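## Task

Move the white radish and the tomato out of the pan and completely into the bag, sitting between its two layers. At the end every other item, the white ball included, must still be in the pan. The filled part of the bag must rest on the table, with no more than one corner of the bag on an arm's base, no part of the bag inside the pan, and nothing of the bag sticking out beyond the table edge by more than a finger's width.

## Robot and tools

Robot: two six-joint arms, left_arm and right_arm, each with a parallel gripper. Joint order for every row and every per-joint list: waist, shoulder, elbow, wrist pitch, wrist yaw, wrist roll, then the gripper. Stated joint ranges in rad: waist -2.618 to 3.054, shoulder 0.000 to 3.142, elbow 0.000 to 3.142, wrist pitch -1.571 to 1.571, wrist yaw -1.571 to 1.571, wrist roll -2.094 to 2.094. A real end may differ from these by up to 0.059 rad.

Frames: the scene frame has its origin at table height, halfway between the nominal bases, with +z up and +x pointing out over the table; left_arm sits on the +y side. Calibrated bases: left_arm at (-0.019, +0.343, +0.033) m, quat_wxyz (+1.000, 0, 0, -0.008); right_arm at (-0.046, -0.254, +0.023) m, quat_wxyz (+1.000, 0, 0, +0.016). Up is +z in both base frames. Each arm's end_effector_position (m) and end_effector_quat_wxyz, plus its wrist camera pose, are reported in that arm's own base frame. Fixed cameras and the table use the scene frame. Reported hand poses can be off by a few cm, more at long reach. Gripper fingers point along the gripper's +z and open along its y; the reported point lies between the pads, roughly 1 cm behind the tips.

Row layout: one flat list of 14 numbers, each in [-1, 1], always covering both arms: left_arm's six joint values plus its opening, then right_arm's six plus its opening. Joint values are offsets, not poses: they count from the Joint targets as they stood when the action (or move) began, not from the preceding row. A value of 1.0 equals 2.224 rad for waist, shoulder and elbow, and 8.485 rad for the three wrist joints. The opening is absolute: +1 fully open, -1 closed; between those, the fingers go to where grip_measured reads the value written. To leave an arm unchanged send 0 for its joints and repeat its current opening (0 is itself an opening command).

execute_actions(actions, cameras): actions is a list of actions; each action is a list of up to 15 rows, one row per 1/30 s control step, and a short table keeps its last row for the rest of the 15 steps. An empty list just reports state and images. An action asking any joint to go more than 0.059 rad beyond its range end is rejected for both arms; a malformed action, or a first action failing this check, rejects the whole call. Joints pushed past their actual end stop there and the result may say "joint sent to its limit". cameras: list of names; omitted, null or ["all"] gives all, [] gives none, an unknown name invalidates the call.

move(target, speed, blend, opening_speed, blocking, cameras): target is either one 14-number row or a list of up to 15 such rows, all offsets from the same starting Joint targets (not from the previous target). All joints travel together, so grippers trace curves; no collision avoidance. speed: rad/s for the joint with the farthest to go, 0.01 to 12.57, default 0.5, one value or one per target. blend: corner rounding in rad for lists, default 0. opening_speed: rate of the opening command per second on the -1 to +1 scale, at least 0.2; use a slow value near 0.2 for fragile or soft items. blocking=false returns after about 0.5 s while the move continues. Paths take at least 0.5 s; beyond 10 s they stop short. The result adds a move: line such as done, off_target, moving, held or fault, and limits=held if steps were withheld.

wait(seconds): 0 to 10 s, arms hold their last commands, a running move continues. stop(): brakes a running move. zoom_image(camera, region): region [x0, y0, x1, y1] in pixels of that camera's latest image, at most 504 by 504. finished_scene(scene): ends the current scene, giving its number; irreversible, so confirm the goal first.

Result lines: Joint positions (rad, then finger gap in m, 0.094 fully open), Joint velocities (or "within noise"), Joint targets (the base for your next offsets), Tool commands, grip_measured (may read up to about 2.7 mm wide when empty, and narrower than a squeezed part), Joint torques (offset and noisy; joints 1 to 3 wrap at ±28 N m), "joint command not followed" when the clearance check altered targets, MOTOR HOT at 75 °C and OVER-TEMPERATURE FAULT at 90 °C, which folds that arm away for the rest of the scene.

Motion limits: each step a target may lead its measured angle by at most 0.339 rad (waist, shoulder, elbow) or 2.2 rad (wrists); targets placing the gripper over 200 mm from its current spot are scaled back. Large moves therefore need several actions. If an arm is pushing on something or was dragged, command targets back past its measured positions.

Cameras (896x504 each): cam_head_left, cam_head_right, cam_high, cam_low, cam_left_wrist, cam_right_wrist.

Avoid: dropping items or releasing them while moving, fast impacts, hard presses, anything leaving the table, arms hitting or gripping each other, and long stretched or loaded holds that heat motors. Loose objects may occasionally be nudged by outside pushes.

Each tool is called after "Request:" as a command line: name --argument value for each argument, lists and objects as JSON in quotes; but a table of rows of numbers goes row by row, as --pt "numbers of a row", without its own name.

## Session

Request:
execute_actions --actions '[]'

Scene clock: 0.00 s.
left_arm: end_effector_position=(+0.4004, -0.0007, +0.0974) grip_measured=+1.000 end_effector_quat_wxyz=(+0.587, -0.029, +0.806, +0.069) | right_arm: end_effector_position=(+0.3897, -0.0329, +0.0731) grip_measured=+1.000 end_effector_quat_wxyz=(+0.525, +0.060, +0.848, -0.037)
Joint positions: left_arm=[-0.108 1.582 0.391 0.875 -0.249 0.001 0.094] | right_arm=[-0.048 1.537 0.415 0.659 0.083 0.041 0.094]
Joint velocities: within noise
Joint torques (N m): no reading
Heat: left arm: 25 °C; right arm: 28 °C.
Joint targets: left_arm=[-0.108 1.579 0.395 0.869 -0.249 0.001] | right_arm=[-0.048 1.527 0.425 0.672 0.084 0.041]
Tool commands: left_gripper/opening=+1.0 right_gripper/opening=+1.0

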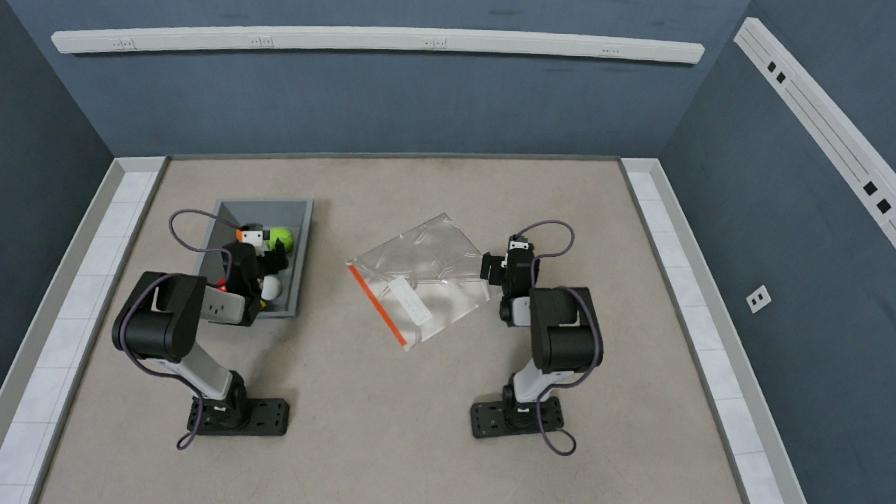

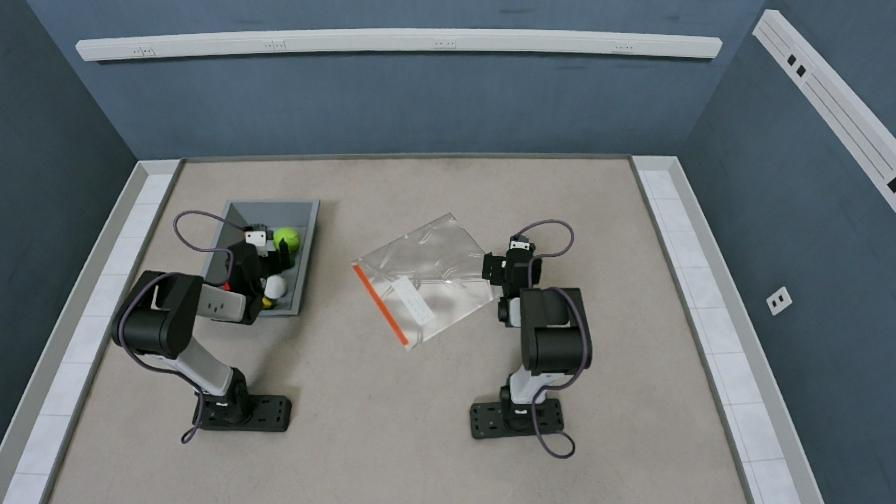

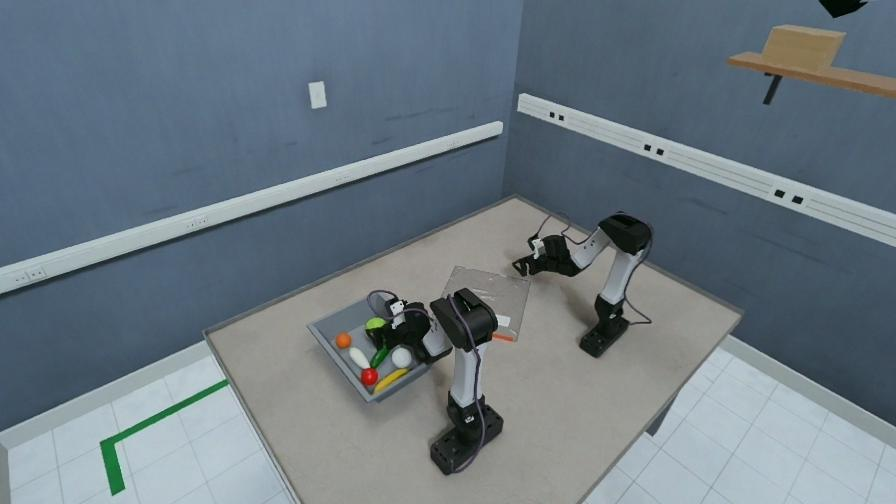

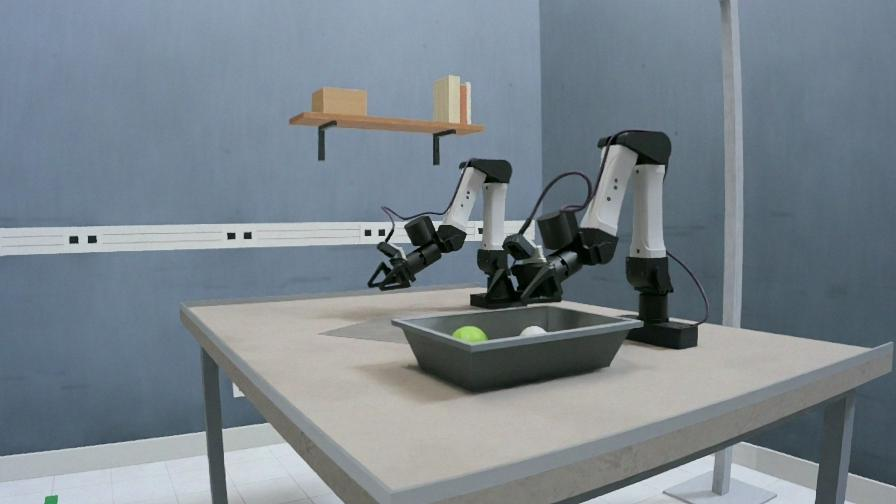

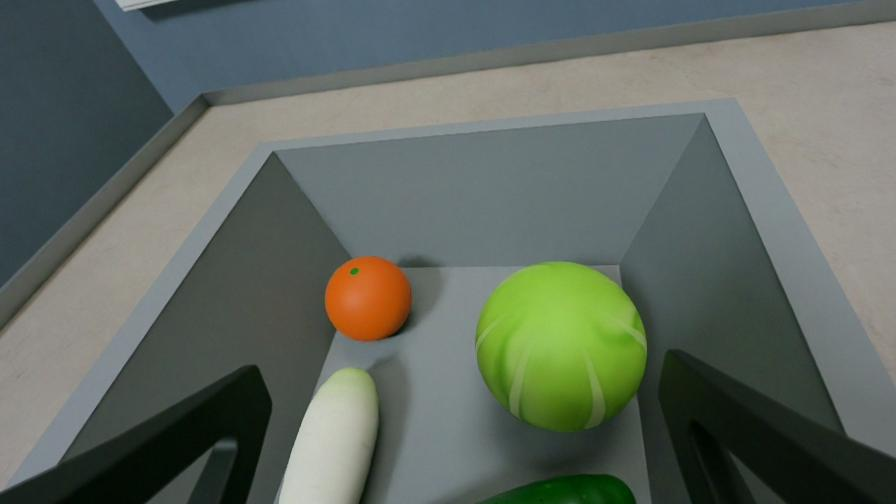

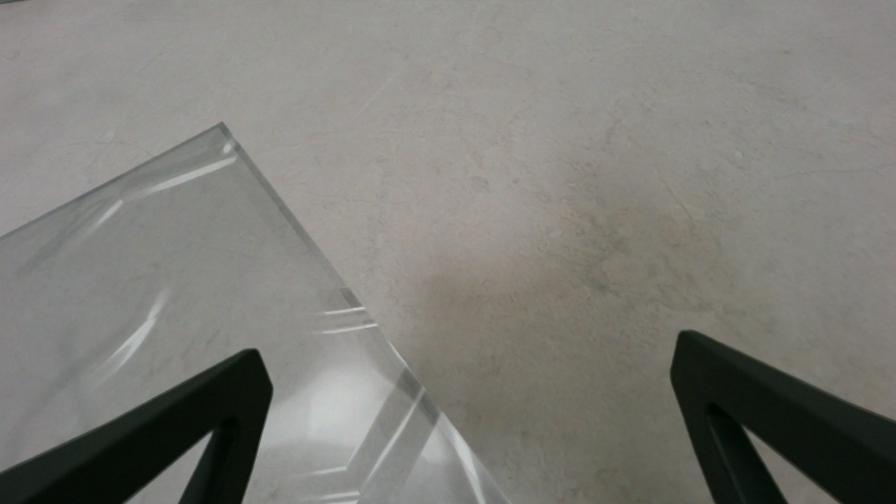

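Request:
zoom_image --camera "cam_head_left" --region '[330, 200, 510, 360]'

Request:
zoom_image --camera "cam_high" --region '[300, 240, 560, 420]'

Request:
zoom_image --camera "cam_head_left" --region '[170, 190, 330, 330]'

Scaled by 2.800 from the camera's 896x504 image, which has a finer 1280x720 frame.

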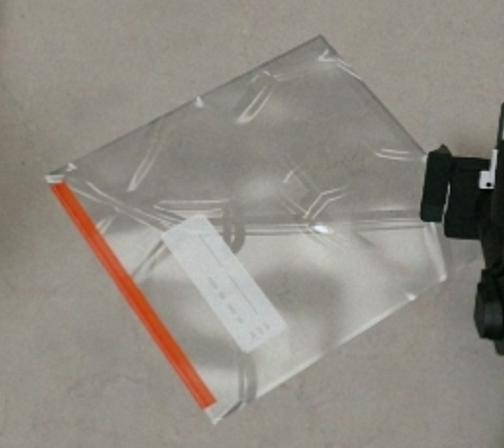

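Scaled by 1.938 from the camera's 896x504 image, which has a finer 1280x720 frame.

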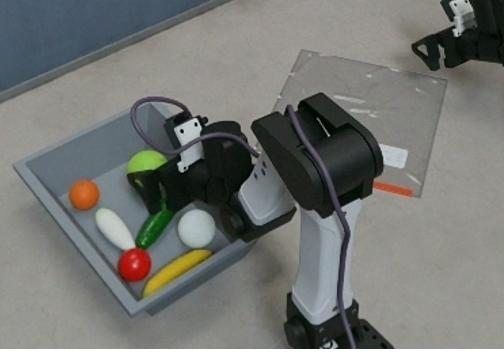

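Scaled by 3.150 from the camera's 896x504 image, which has a finer 1280x720 frame.

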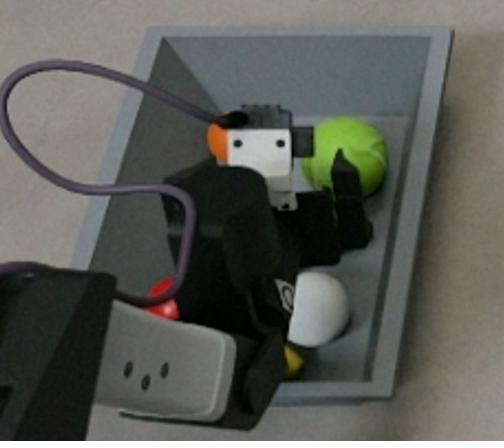

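Request:
move --target '[0.0486,-0.1677,0.549,-0.2745,0.0293,0,1,0.426,-0.0859,0.3786,-0.1948,-0.0099,-0.0048,1]' --speed 1.0

Scene clock: 6.77 s.
left_arm: end_effector_position=(+0.2512, +0.0012, +0.2963) grip_measured=+1.000 end_effector_quat_wxyz=(+0.257, +0.001, +0.966, +0.007) | right_arm: end_effector_position=(+0.2056, +0.2537, +0.1825) grip_measured=+1.000 end_effector_quat_wxyz=(+0.211, -0.416, +0.879, +0.098)
Joint positions: left_arm=[-0.006 1.206 1.601 -1.445 -0.016 0.001 0.094] | right_arm=[0.894 1.36 1.24 -0.981 0.009 0.008 0.094]
Joint velocities: within noise
Joint torques (N m): left_arm=[0.76 -2.56 8.09 1.37 0.15 -0.04] | right_arm=[0.55 -6.94 9.39 1.11 -0.11 -0.04]
Heat: left arm: 28 °C; right arm: 29 °C.
Joint targets: left_arm=[0.001 1.206 1.616 -1.460 0.000 0.001] | right_arm=[0.900 1.336 1.267 -0.981 0.000 0.000]
move: done

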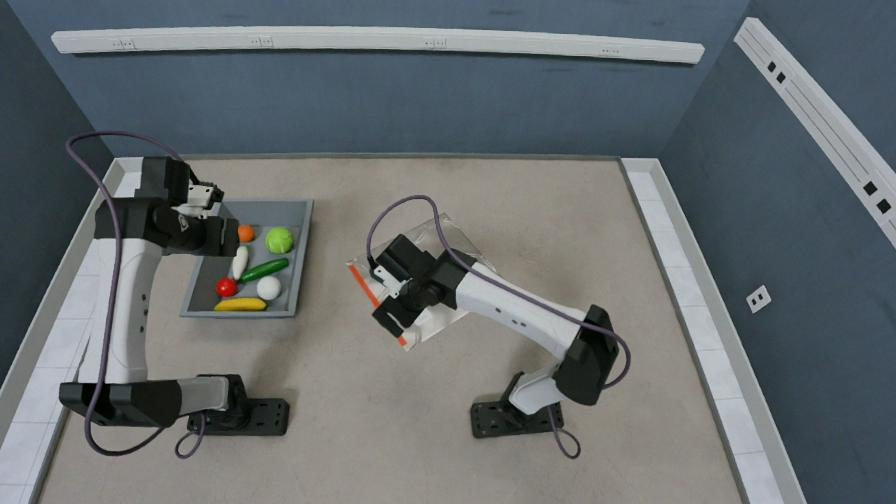

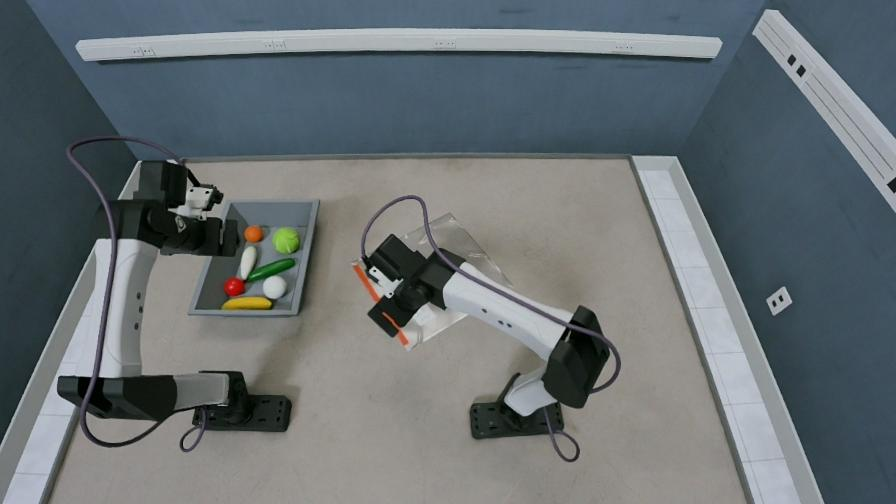

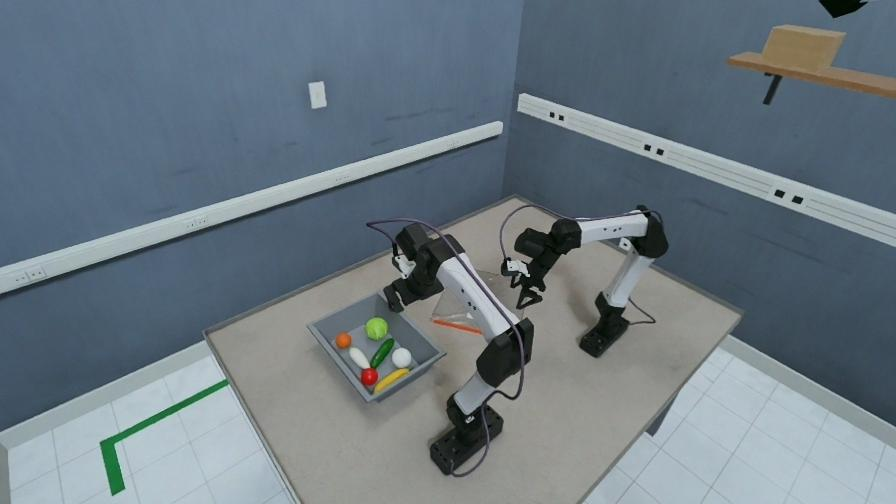

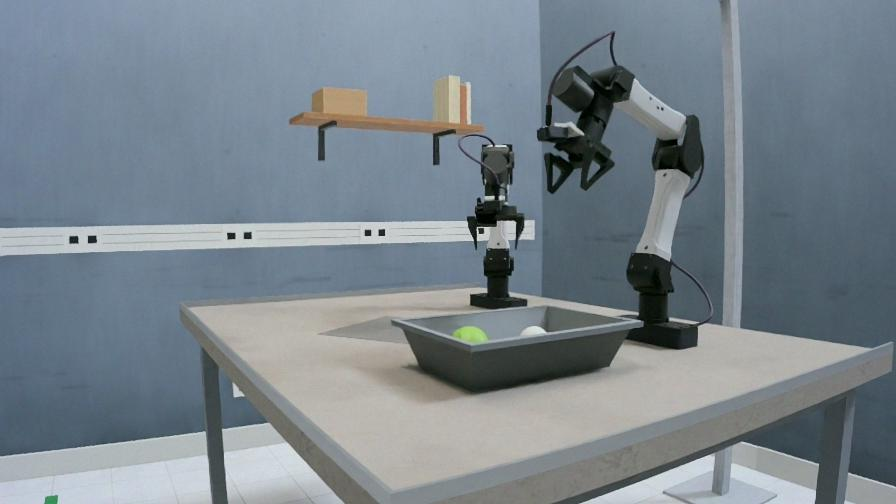

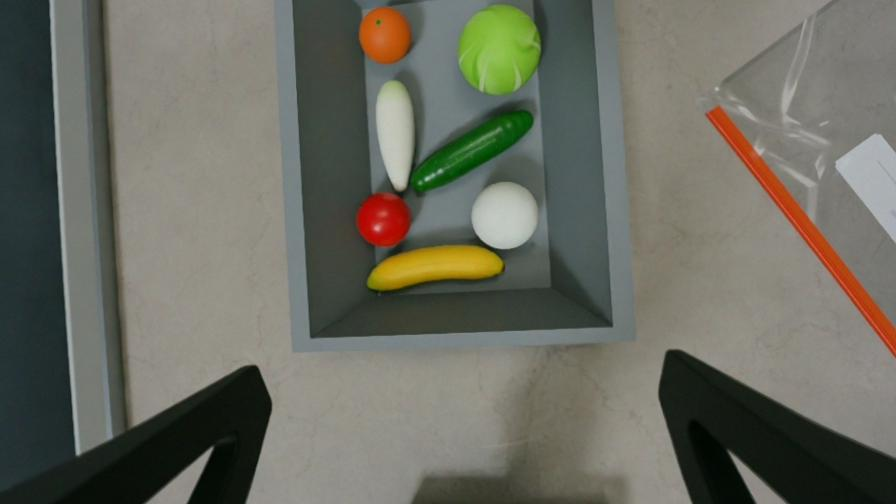

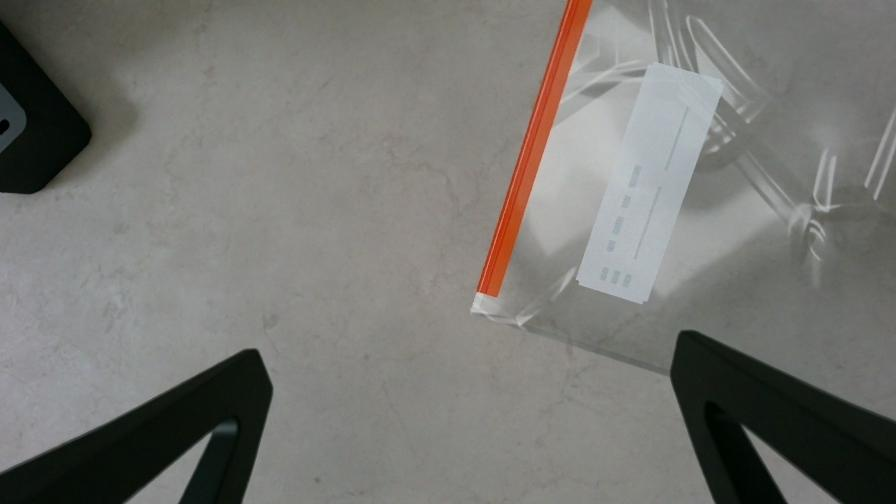

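Request:
zoom_image --camera "cam_right_wrist" --region '[450, 150, 650, 350]'

Request:
zoom_image --camera "cam_left_wrist" --region '[690, 80, 896, 370]'

Scaled by 2.520 from the camera's 896x504 image, which has a finer 1280x720 frame.

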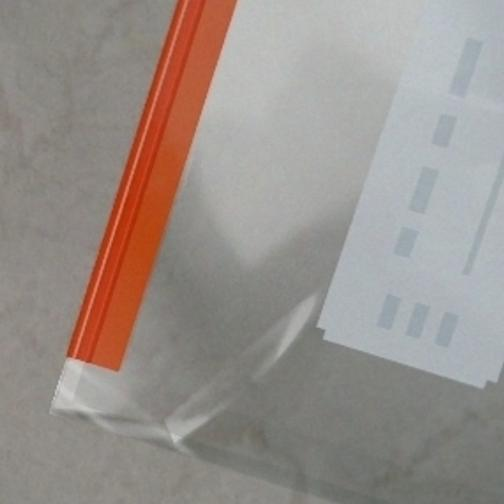

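Scaled by 1.738 from the camera's 896x504 image, which has a finer 1280x720 frame.

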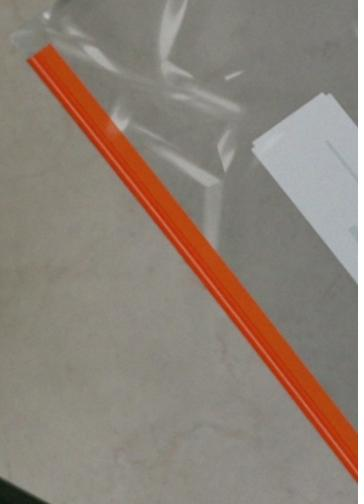

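Request:
move --pt "-0.405 0 0 0 0 0 1 -0.27 0 0 0 0 0 1" --pt "-0.405 -0.3975 -0.622 0.1413 0.01 0 1 -0.27 0 0 0 0 0 1" --speed 1.0 --blend 0.1 --cameras '["cam_left_wrist","cam_head_left"]'

Request:
zoom_image --camera "cam_left_wrist" --region '[200, 100, 700, 400]'

Scene clock: 11.27 s.
left_arm: end_effector_position=(+0.1472, -0.2021, +0.1523) grip_measured=+1.000 end_effector_quat_wxyz=(+0.503, +0.373, +0.731, -0.272) | right_arm: end_effector_position=(+0.3116, +0.0970, +0.1825) grip_measured=+1.000 end_effector_quat_wxyz=(+0.230, -0.144, +0.962, +0.034)
Joint positions: left_arm=[-0.894 0.329 0.242 -0.267 0.069 0.001 0.094] | right_arm=[0.304 1.36 1.24 -0.981 0.004 0.007 0.094]
Joint velocities: within noise
Joint torques (N m): left_arm=[-0.29 0.51 7.75 2.42 0.18 -0.04] | right_arm=[-0.43 -6.94 9.39 1.1 -0.06 -0.02]
Heat: left arm: 28 °C; right arm: 29 °C.
Joint targets: left_arm=[-0.900 0.322 0.233 -0.262 0.085 0.001] | right_arm=[0.299 1.336 1.267 -0.981 0.000 0.000]
move: done
Images, in order (width x height): cam_head_left 896x504, cam_left_wrist 896x504.

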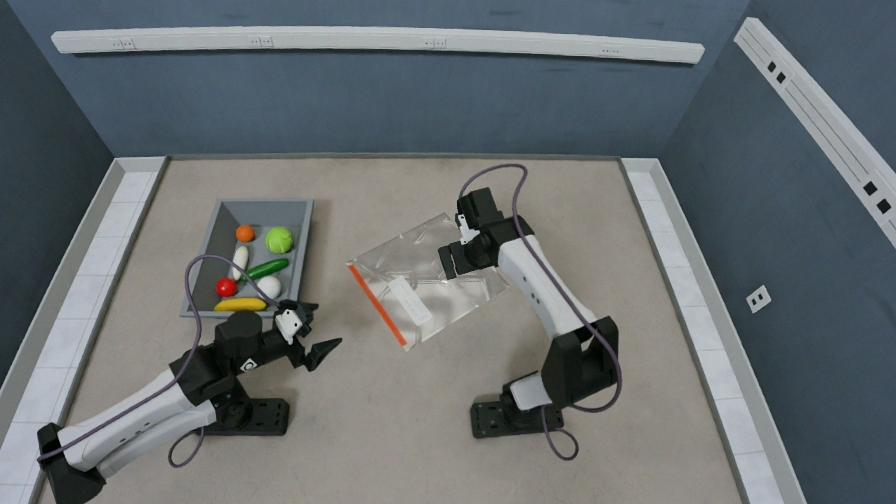

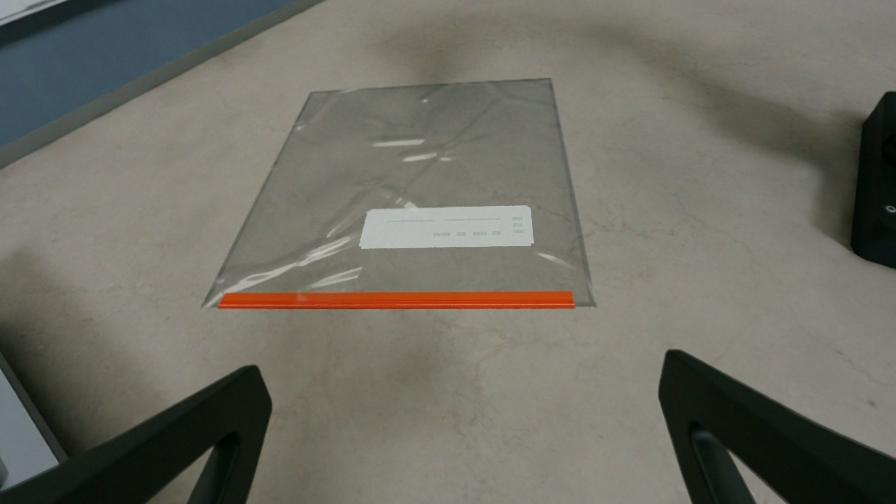

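Scaled by 1.008 from the camera's 896x504 image, which has a finer 1280x720 frame.

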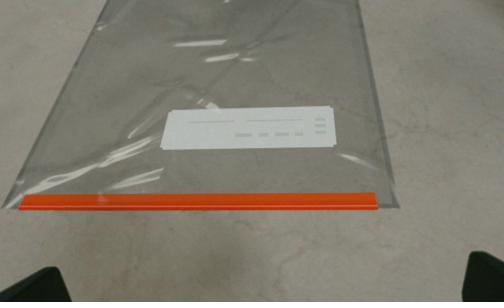

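Request:
zoom_image --camera "cam_left_wrist" --region '[190, 240, 410, 320]'

Request:
zoom_image --camera "cam_left_wrist" --region '[400, 240, 620, 320]'

Scaled by 2.291 from the camera's 896x504 image, which has a finer 1280x720 frame.

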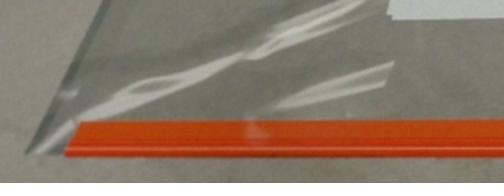

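Scaled by 2.291 from the camera's 896x504 image, which has a finer 1280x720 frame.

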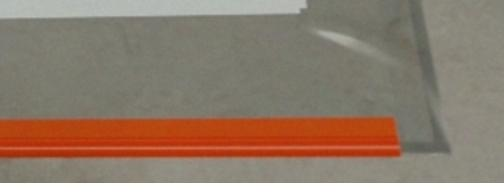

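Request:
move --target '[0,0,0,0,0,0,1,0.211,0.3525,0.2172,-0.0259,0,0.0247,0]' --speed 0.8 --cameras '["cam_left_wrist","cam_right_wrist","cam_head_left"]'

Scene clock: 16.27 s.
left_arm: end_effector_position=(+0.1471, -0.2023, +0.1525) grip_measured=+1.000 end_effector_quat_wxyz=(+0.503, +0.373, +0.730, -0.273) | right_arm: end_effector_position=(+0.2889, +0.2805, +0.0562) grip_measured=+0.001 end_effector_quat_wxyz=(-0.005, -0.281, +0.960, -0.004)
Joint positions: left_arm=[-0.894 0.329 0.242 -0.266 0.07 0.001 0.094] | right_arm=[0.772 2.114 1.724 -1.194 0.003 0.202 0.047]
Joint velocities: within noise
Joint torques (N m): left_arm=[-0.27 0.53 7.73 2.45 0.17 -0.06] | right_arm=[-0.29 -9.85 8.44 0.2 -0.04 0.13]
Heat: left arm: 30 °C; right arm: 30 °C.
Joint targets: left_arm=[-0.900 0.322 0.233 -0.262 0.085 0.001] | right_arm=[0.768 2.120 1.751 -1.200 0.000 0.210]
move: done
Images, in order (width x height): cam_head_left 896x504, cam_left_wrist 896x504, cam_right_wrist 896x504.

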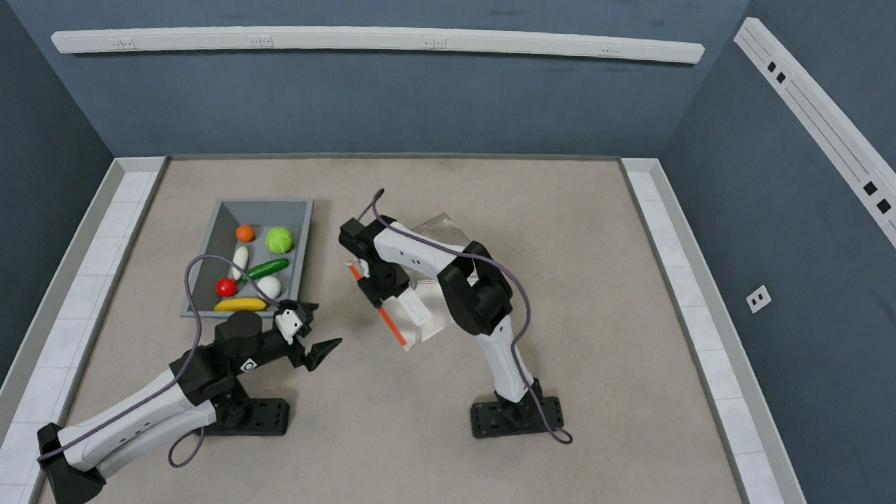

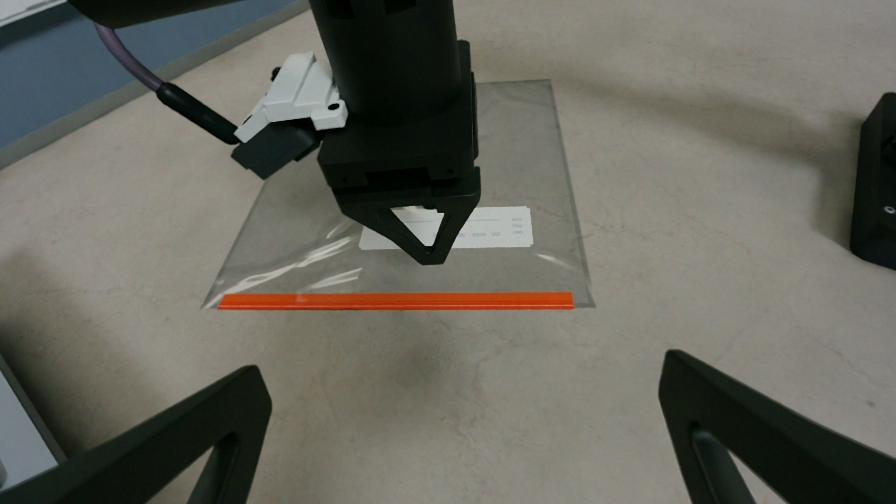

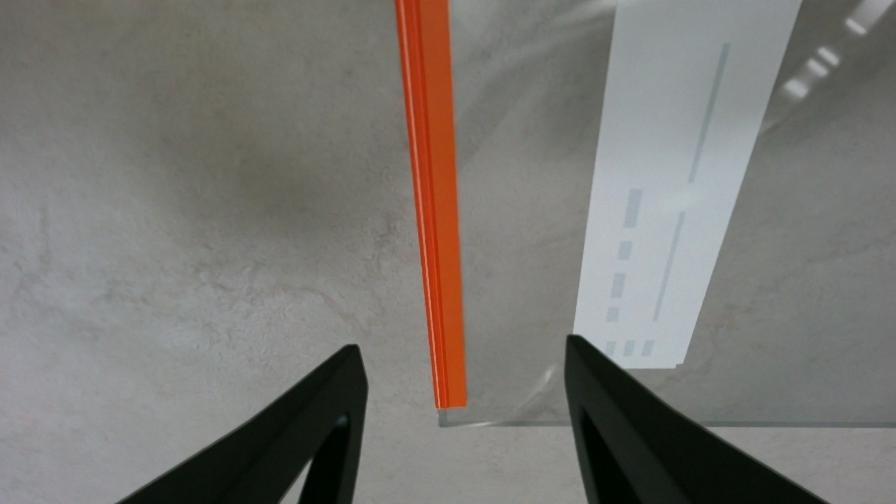

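Request:
move --target '[0,0,0,0,0,0,1,-0.0355,0.0598,-0.0054,0.0169,0,-0.0106,-0.45]' --speed 0.4 --cameras '["cam_left_wrist","cam_right_wrist"]'

Scene clock: 18.40 s.
left_arm: end_effector_position=(+0.1471, -0.2023, +0.1525) grip_measured=+1.000 end_effector_quat_wxyz=(+0.503, +0.373, +0.730, -0.273) | right_arm: end_effector_position=(+0.3266, +0.2686, +0.0046) grip_measured=-0.449 end_effector_quat_wxyz=(-0.007, -0.277, +0.961, -0.005)
Joint positions: left_arm=[-0.894 0.329 0.242 -0.266 0.07 0.001 0.094] | right_arm=[0.689 2.244 1.724 -1.068 0.003 0.128 0.026]
Joint velocities: within noise
Joint torques (N m): left_arm=[-0.27 0.55 7.72 2.45 0.16 -0.04] | right_arm=[-0.02 -10.39 7.19 0.38 -0.04 -0.06]
Heat: left arm: 31 °C; right arm: 31 °C.
Joint targets: left_arm=[-0.900 0.322 0.233 -0.262 0.085 0.001] | right_arm=[0.690 2.253 1.739 -1.057 0.000 0.120]
move: done
Images, in order (width x height): cam_left_wrist 896x504, cam_right_wrist 896x504.

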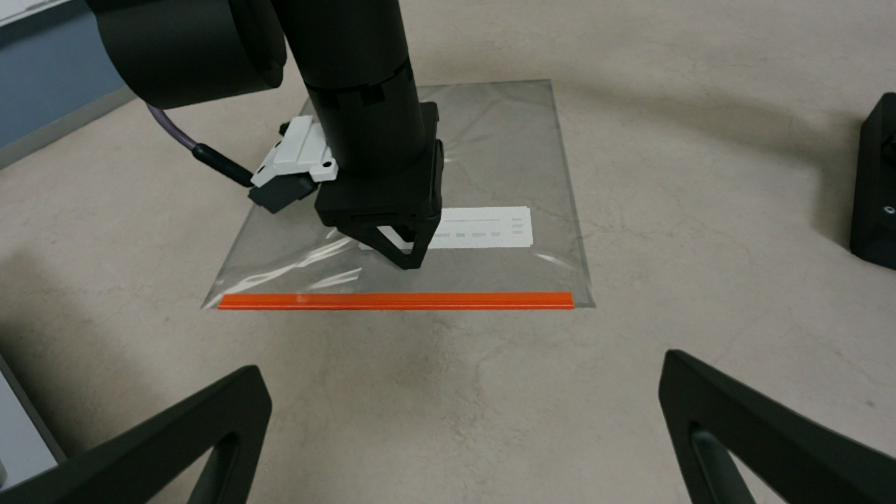

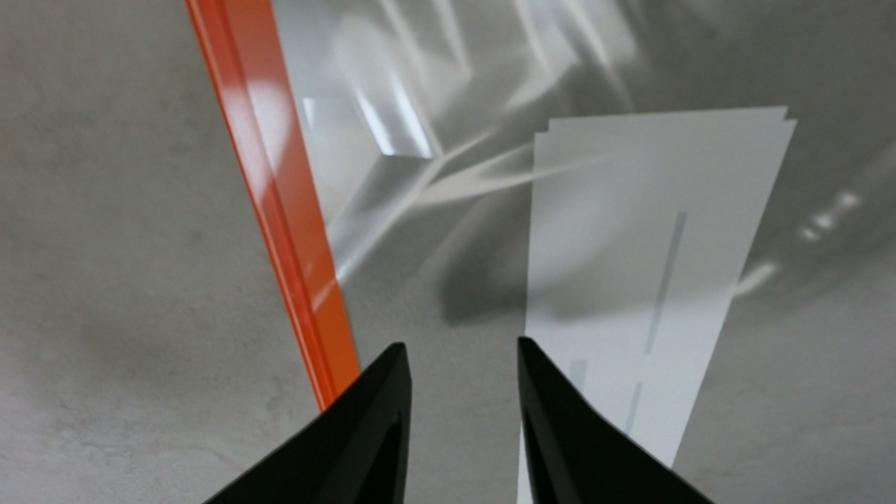

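Request:
move --target '[0,0,0,0,0,0,1,0,0.0086,-0.0154,0.0063,0,0,-0.45]' --speed 0.1 --cameras '["cam_left_wrist","cam_right_wrist"]'

Request:
zoom_image --camera "cam_left_wrist" --region '[330, 200, 500, 320]'

Scene clock: 19.73 s.
left_arm: end_effector_position=(+0.1471, -0.2023, +0.1525) grip_measured=+1.000 end_effector_quat_wxyz=(+0.503, +0.373, +0.730, -0.273) | right_arm: end_effector_position=(+0.3313, +0.2725, -0.0049) grip_measured=-0.449 end_effector_quat_wxyz=(+0.003, -0.277, +0.961, +0.000)
Joint positions: left_arm=[-0.894 0.329 0.242 -0.266 0.07 0.001 0.094] | right_arm=[0.689 2.257 1.707 -1.015 0.003 0.127 0.026]
Joint velocities: within noise
Joint torques (N m): left_arm=[-0.28 0.53 7.71 2.45 0.16 -0.04] | right_arm=[0.06 -9.95 5.5 0.42 -0.05 -0.03]
Heat: left arm: 31 °C; right arm: 31 °C.
Joint targets: left_arm=[-0.900 0.322 0.233 -0.262 0.085 0.001] | right_arm=[0.690 2.272 1.704 -1.004 0.000 0.120]
move: done
Images, in order (width x height): cam_left_wrist 896x504, cam_right_wrist 896x504.

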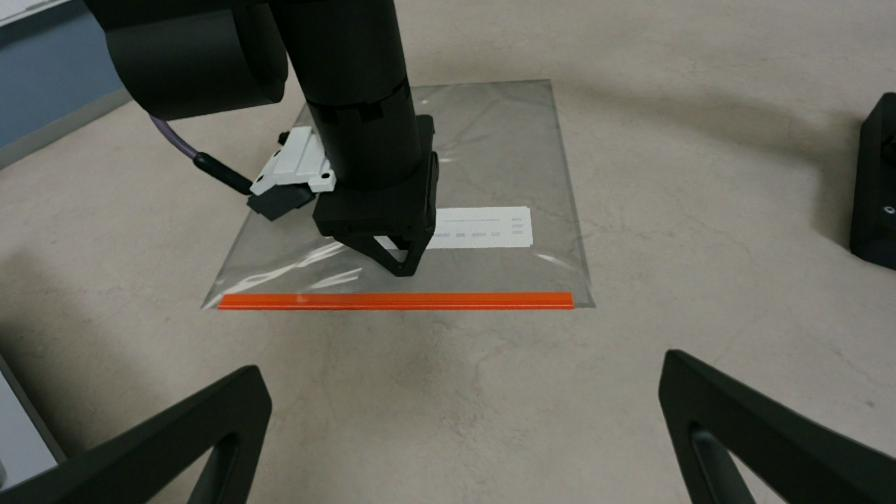

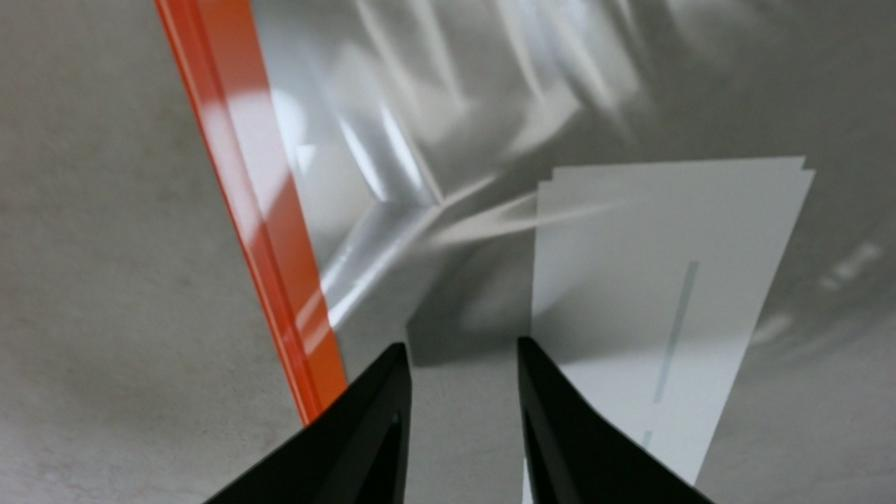

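Scaled by 2.965 from the camera's 896x504 image, which has a finer 1280x720 frame.

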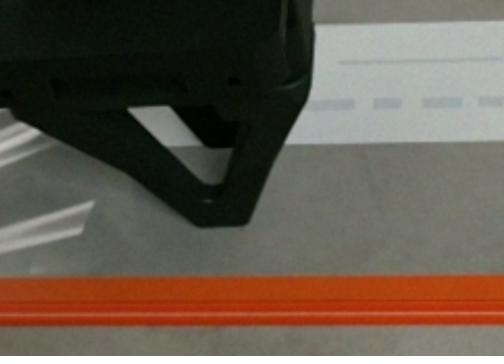

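Request:
move --target '[0,0,0,0,0,0,1,0,0.0045,-0.008,0.0033,0,0,-0.45]' --speed 0.1 --cameras '["cam_right_wrist"]'

Request:
move --target '[0,0,0,0,0,0,1,0,0.0045,-0.008,0.0033,0,0,-0.45]' --speed 0.1 --cameras '["cam_right_wrist"]'

Scene clock: 20.67 s.
left_arm: end_effector_position=(+0.1471, -0.2023, +0.1525) grip_measured=+1.000 end_effector_quat_wxyz=(+0.503, +0.373, +0.730, -0.273) | right_arm: end_effector_position=(+0.3316, +0.2727, -0.0076) grip_measured=-0.449 end_effector_quat_wxyz=(+0.005, -0.277, +0.961, +0.001)
Joint positions: left_arm=[-0.894 0.329 0.242 -0.266 0.07 0.001 0.094] | right_arm=[0.689 2.257 1.697 -1 0.003 0.127 0.026]
Joint velocities: within noise
Joint torques (N m): left_arm=[-0.28 0.53 7.71 2.45 0.16 -0.05] | right_arm=[0.03 -9.1 4.79 0.54 -0.04 -0.03]
Heat: left arm: 31 °C; right arm: 31 °C.
Joint targets: left_arm=[-0.900 0.322 0.233 -0.262 0.085 0.001] | right_arm=[0.690 2.282 1.687 -0.975 0.000 0.120]
move: done
Images, in order (width x height): cam_right_wrist 896x504.

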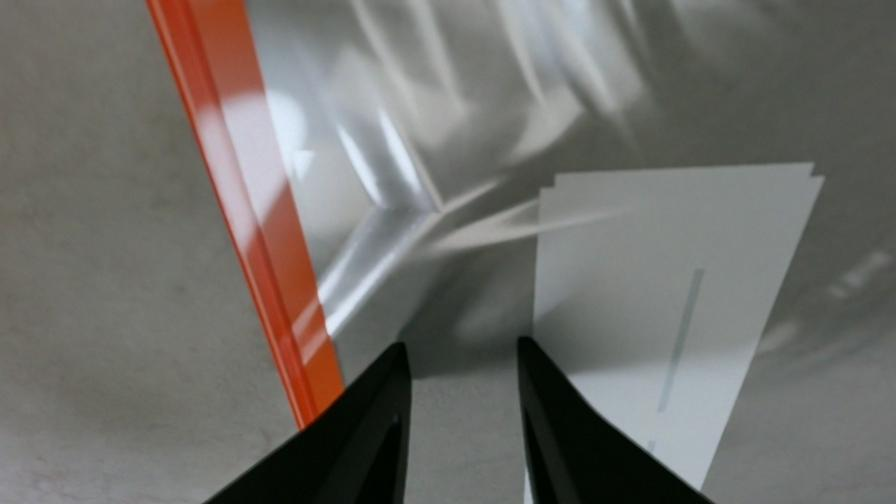

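Scene clock: 21.37 s.
left_arm: end_effector_position=(+0.1471, -0.2023, +0.1525) grip_measured=+1.000 end_effector_quat_wxyz=(+0.503, +0.373, +0.730, -0.273) | right_arm: end_effector_position=(+0.3314, +0.2725, -0.0088) grip_measured=-0.449 end_effector_quat_wxyz=(+0.006, -0.277, +0.961, +0.001)
Joint positions: left_arm=[-0.894 0.329 0.242 -0.266 0.07 0.001 0.094] | right_arm=[0.689 2.257 1.692 -0.995 0.003 0.127 0.026]
Joint velocities: within noise
Joint torques (N m): left_arm=[-0.31 0.54 7.69 2.44 0.16 -0.05] | right_arm=[0.05 -8.18 3.56 0.77 -0.03 -0.03]
Heat: left arm: 32 °C; right arm: 31 °C.
Joint targets: left_arm=[-0.900 0.322 0.233 -0.262 0.085 0.001] | right_arm=[0.690 2.292 1.669 -0.948 0.000 0.120]
move: off_target (right_arm); right_arm: the wrist pitch is farthest, 0.048 rad from its target
Images, in order (width x height): cam_right_wrist 896x504.

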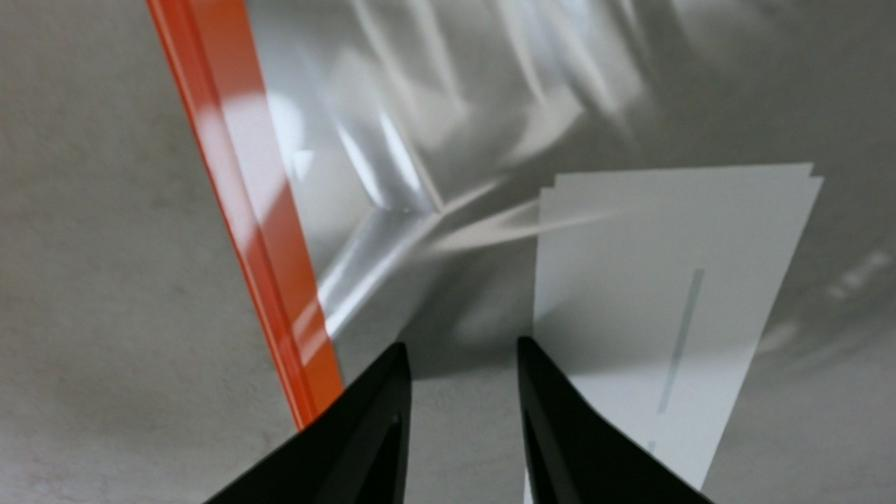

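Request:
move --target '[0,0,0,0,0,0,1,0,0,0,0,0,0,-1]' --opening_speed 0.4 --cameras '["cam_left_wrist","cam_right_wrist"]'

Request:
zoom_image --camera "cam_right_wrist" --region '[250, 200, 650, 500]'

Scene clock: 23.23 s.
left_arm: end_effector_position=(+0.1470, -0.2023, +0.1525) grip_measured=+1.000 end_effector_quat_wxyz=(+0.503, +0.373, +0.730, -0.273) | right_arm: end_effector_position=(+0.3338, +0.2747, -0.0087) grip_measured=-0.991 end_effector_quat_wxyz=(+0.011, -0.278, +0.961, +0.004)
Joint positions: left_arm=[-0.894 0.329 0.242 -0.266 0.07 0.001 0.094] | right_arm=[0.689 2.257 1.692 -0.982 0.002 0.127 0]
Joint velocities: within noise
Joint torques (N m): left_arm=[-0.31 0.54 7.69 2.44 0.17 -0.05] | right_arm=[-0.09 -8.23 3.59 0.67 -0.02 -0.02]
Heat: left arm: 32 °C; right arm: 31 °C.
Joint targets: left_arm=[-0.900 0.322 0.233 -0.262 0.085 0.001] | right_arm=[0.690 2.292 1.669 -0.948 0.000 0.120]
move: done
Images, in order (width x height): cam_left_wrist 896x504, cam_right_wrist 896x504.

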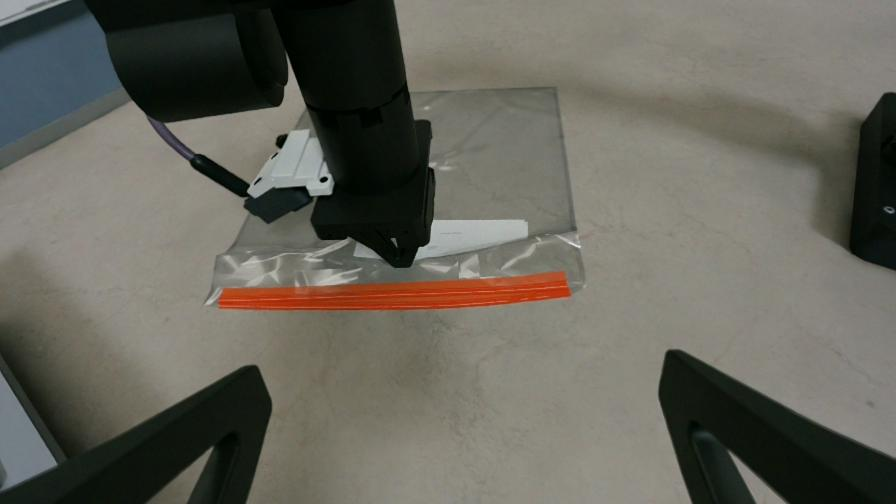

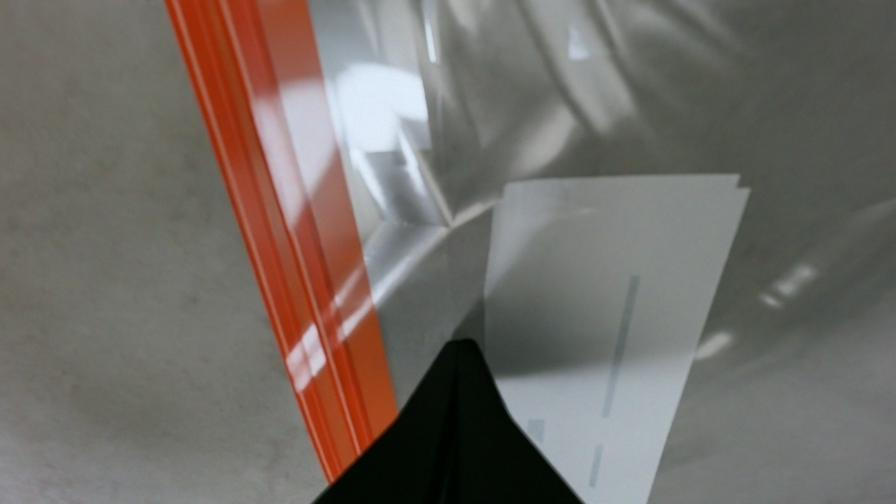

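Scaled by 1.260 from the camera's 896x504 image, which has a finer 1280x720 frame.

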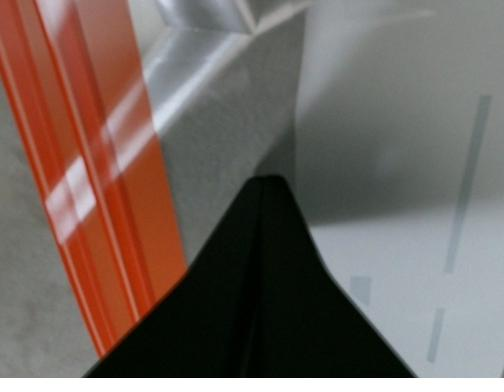

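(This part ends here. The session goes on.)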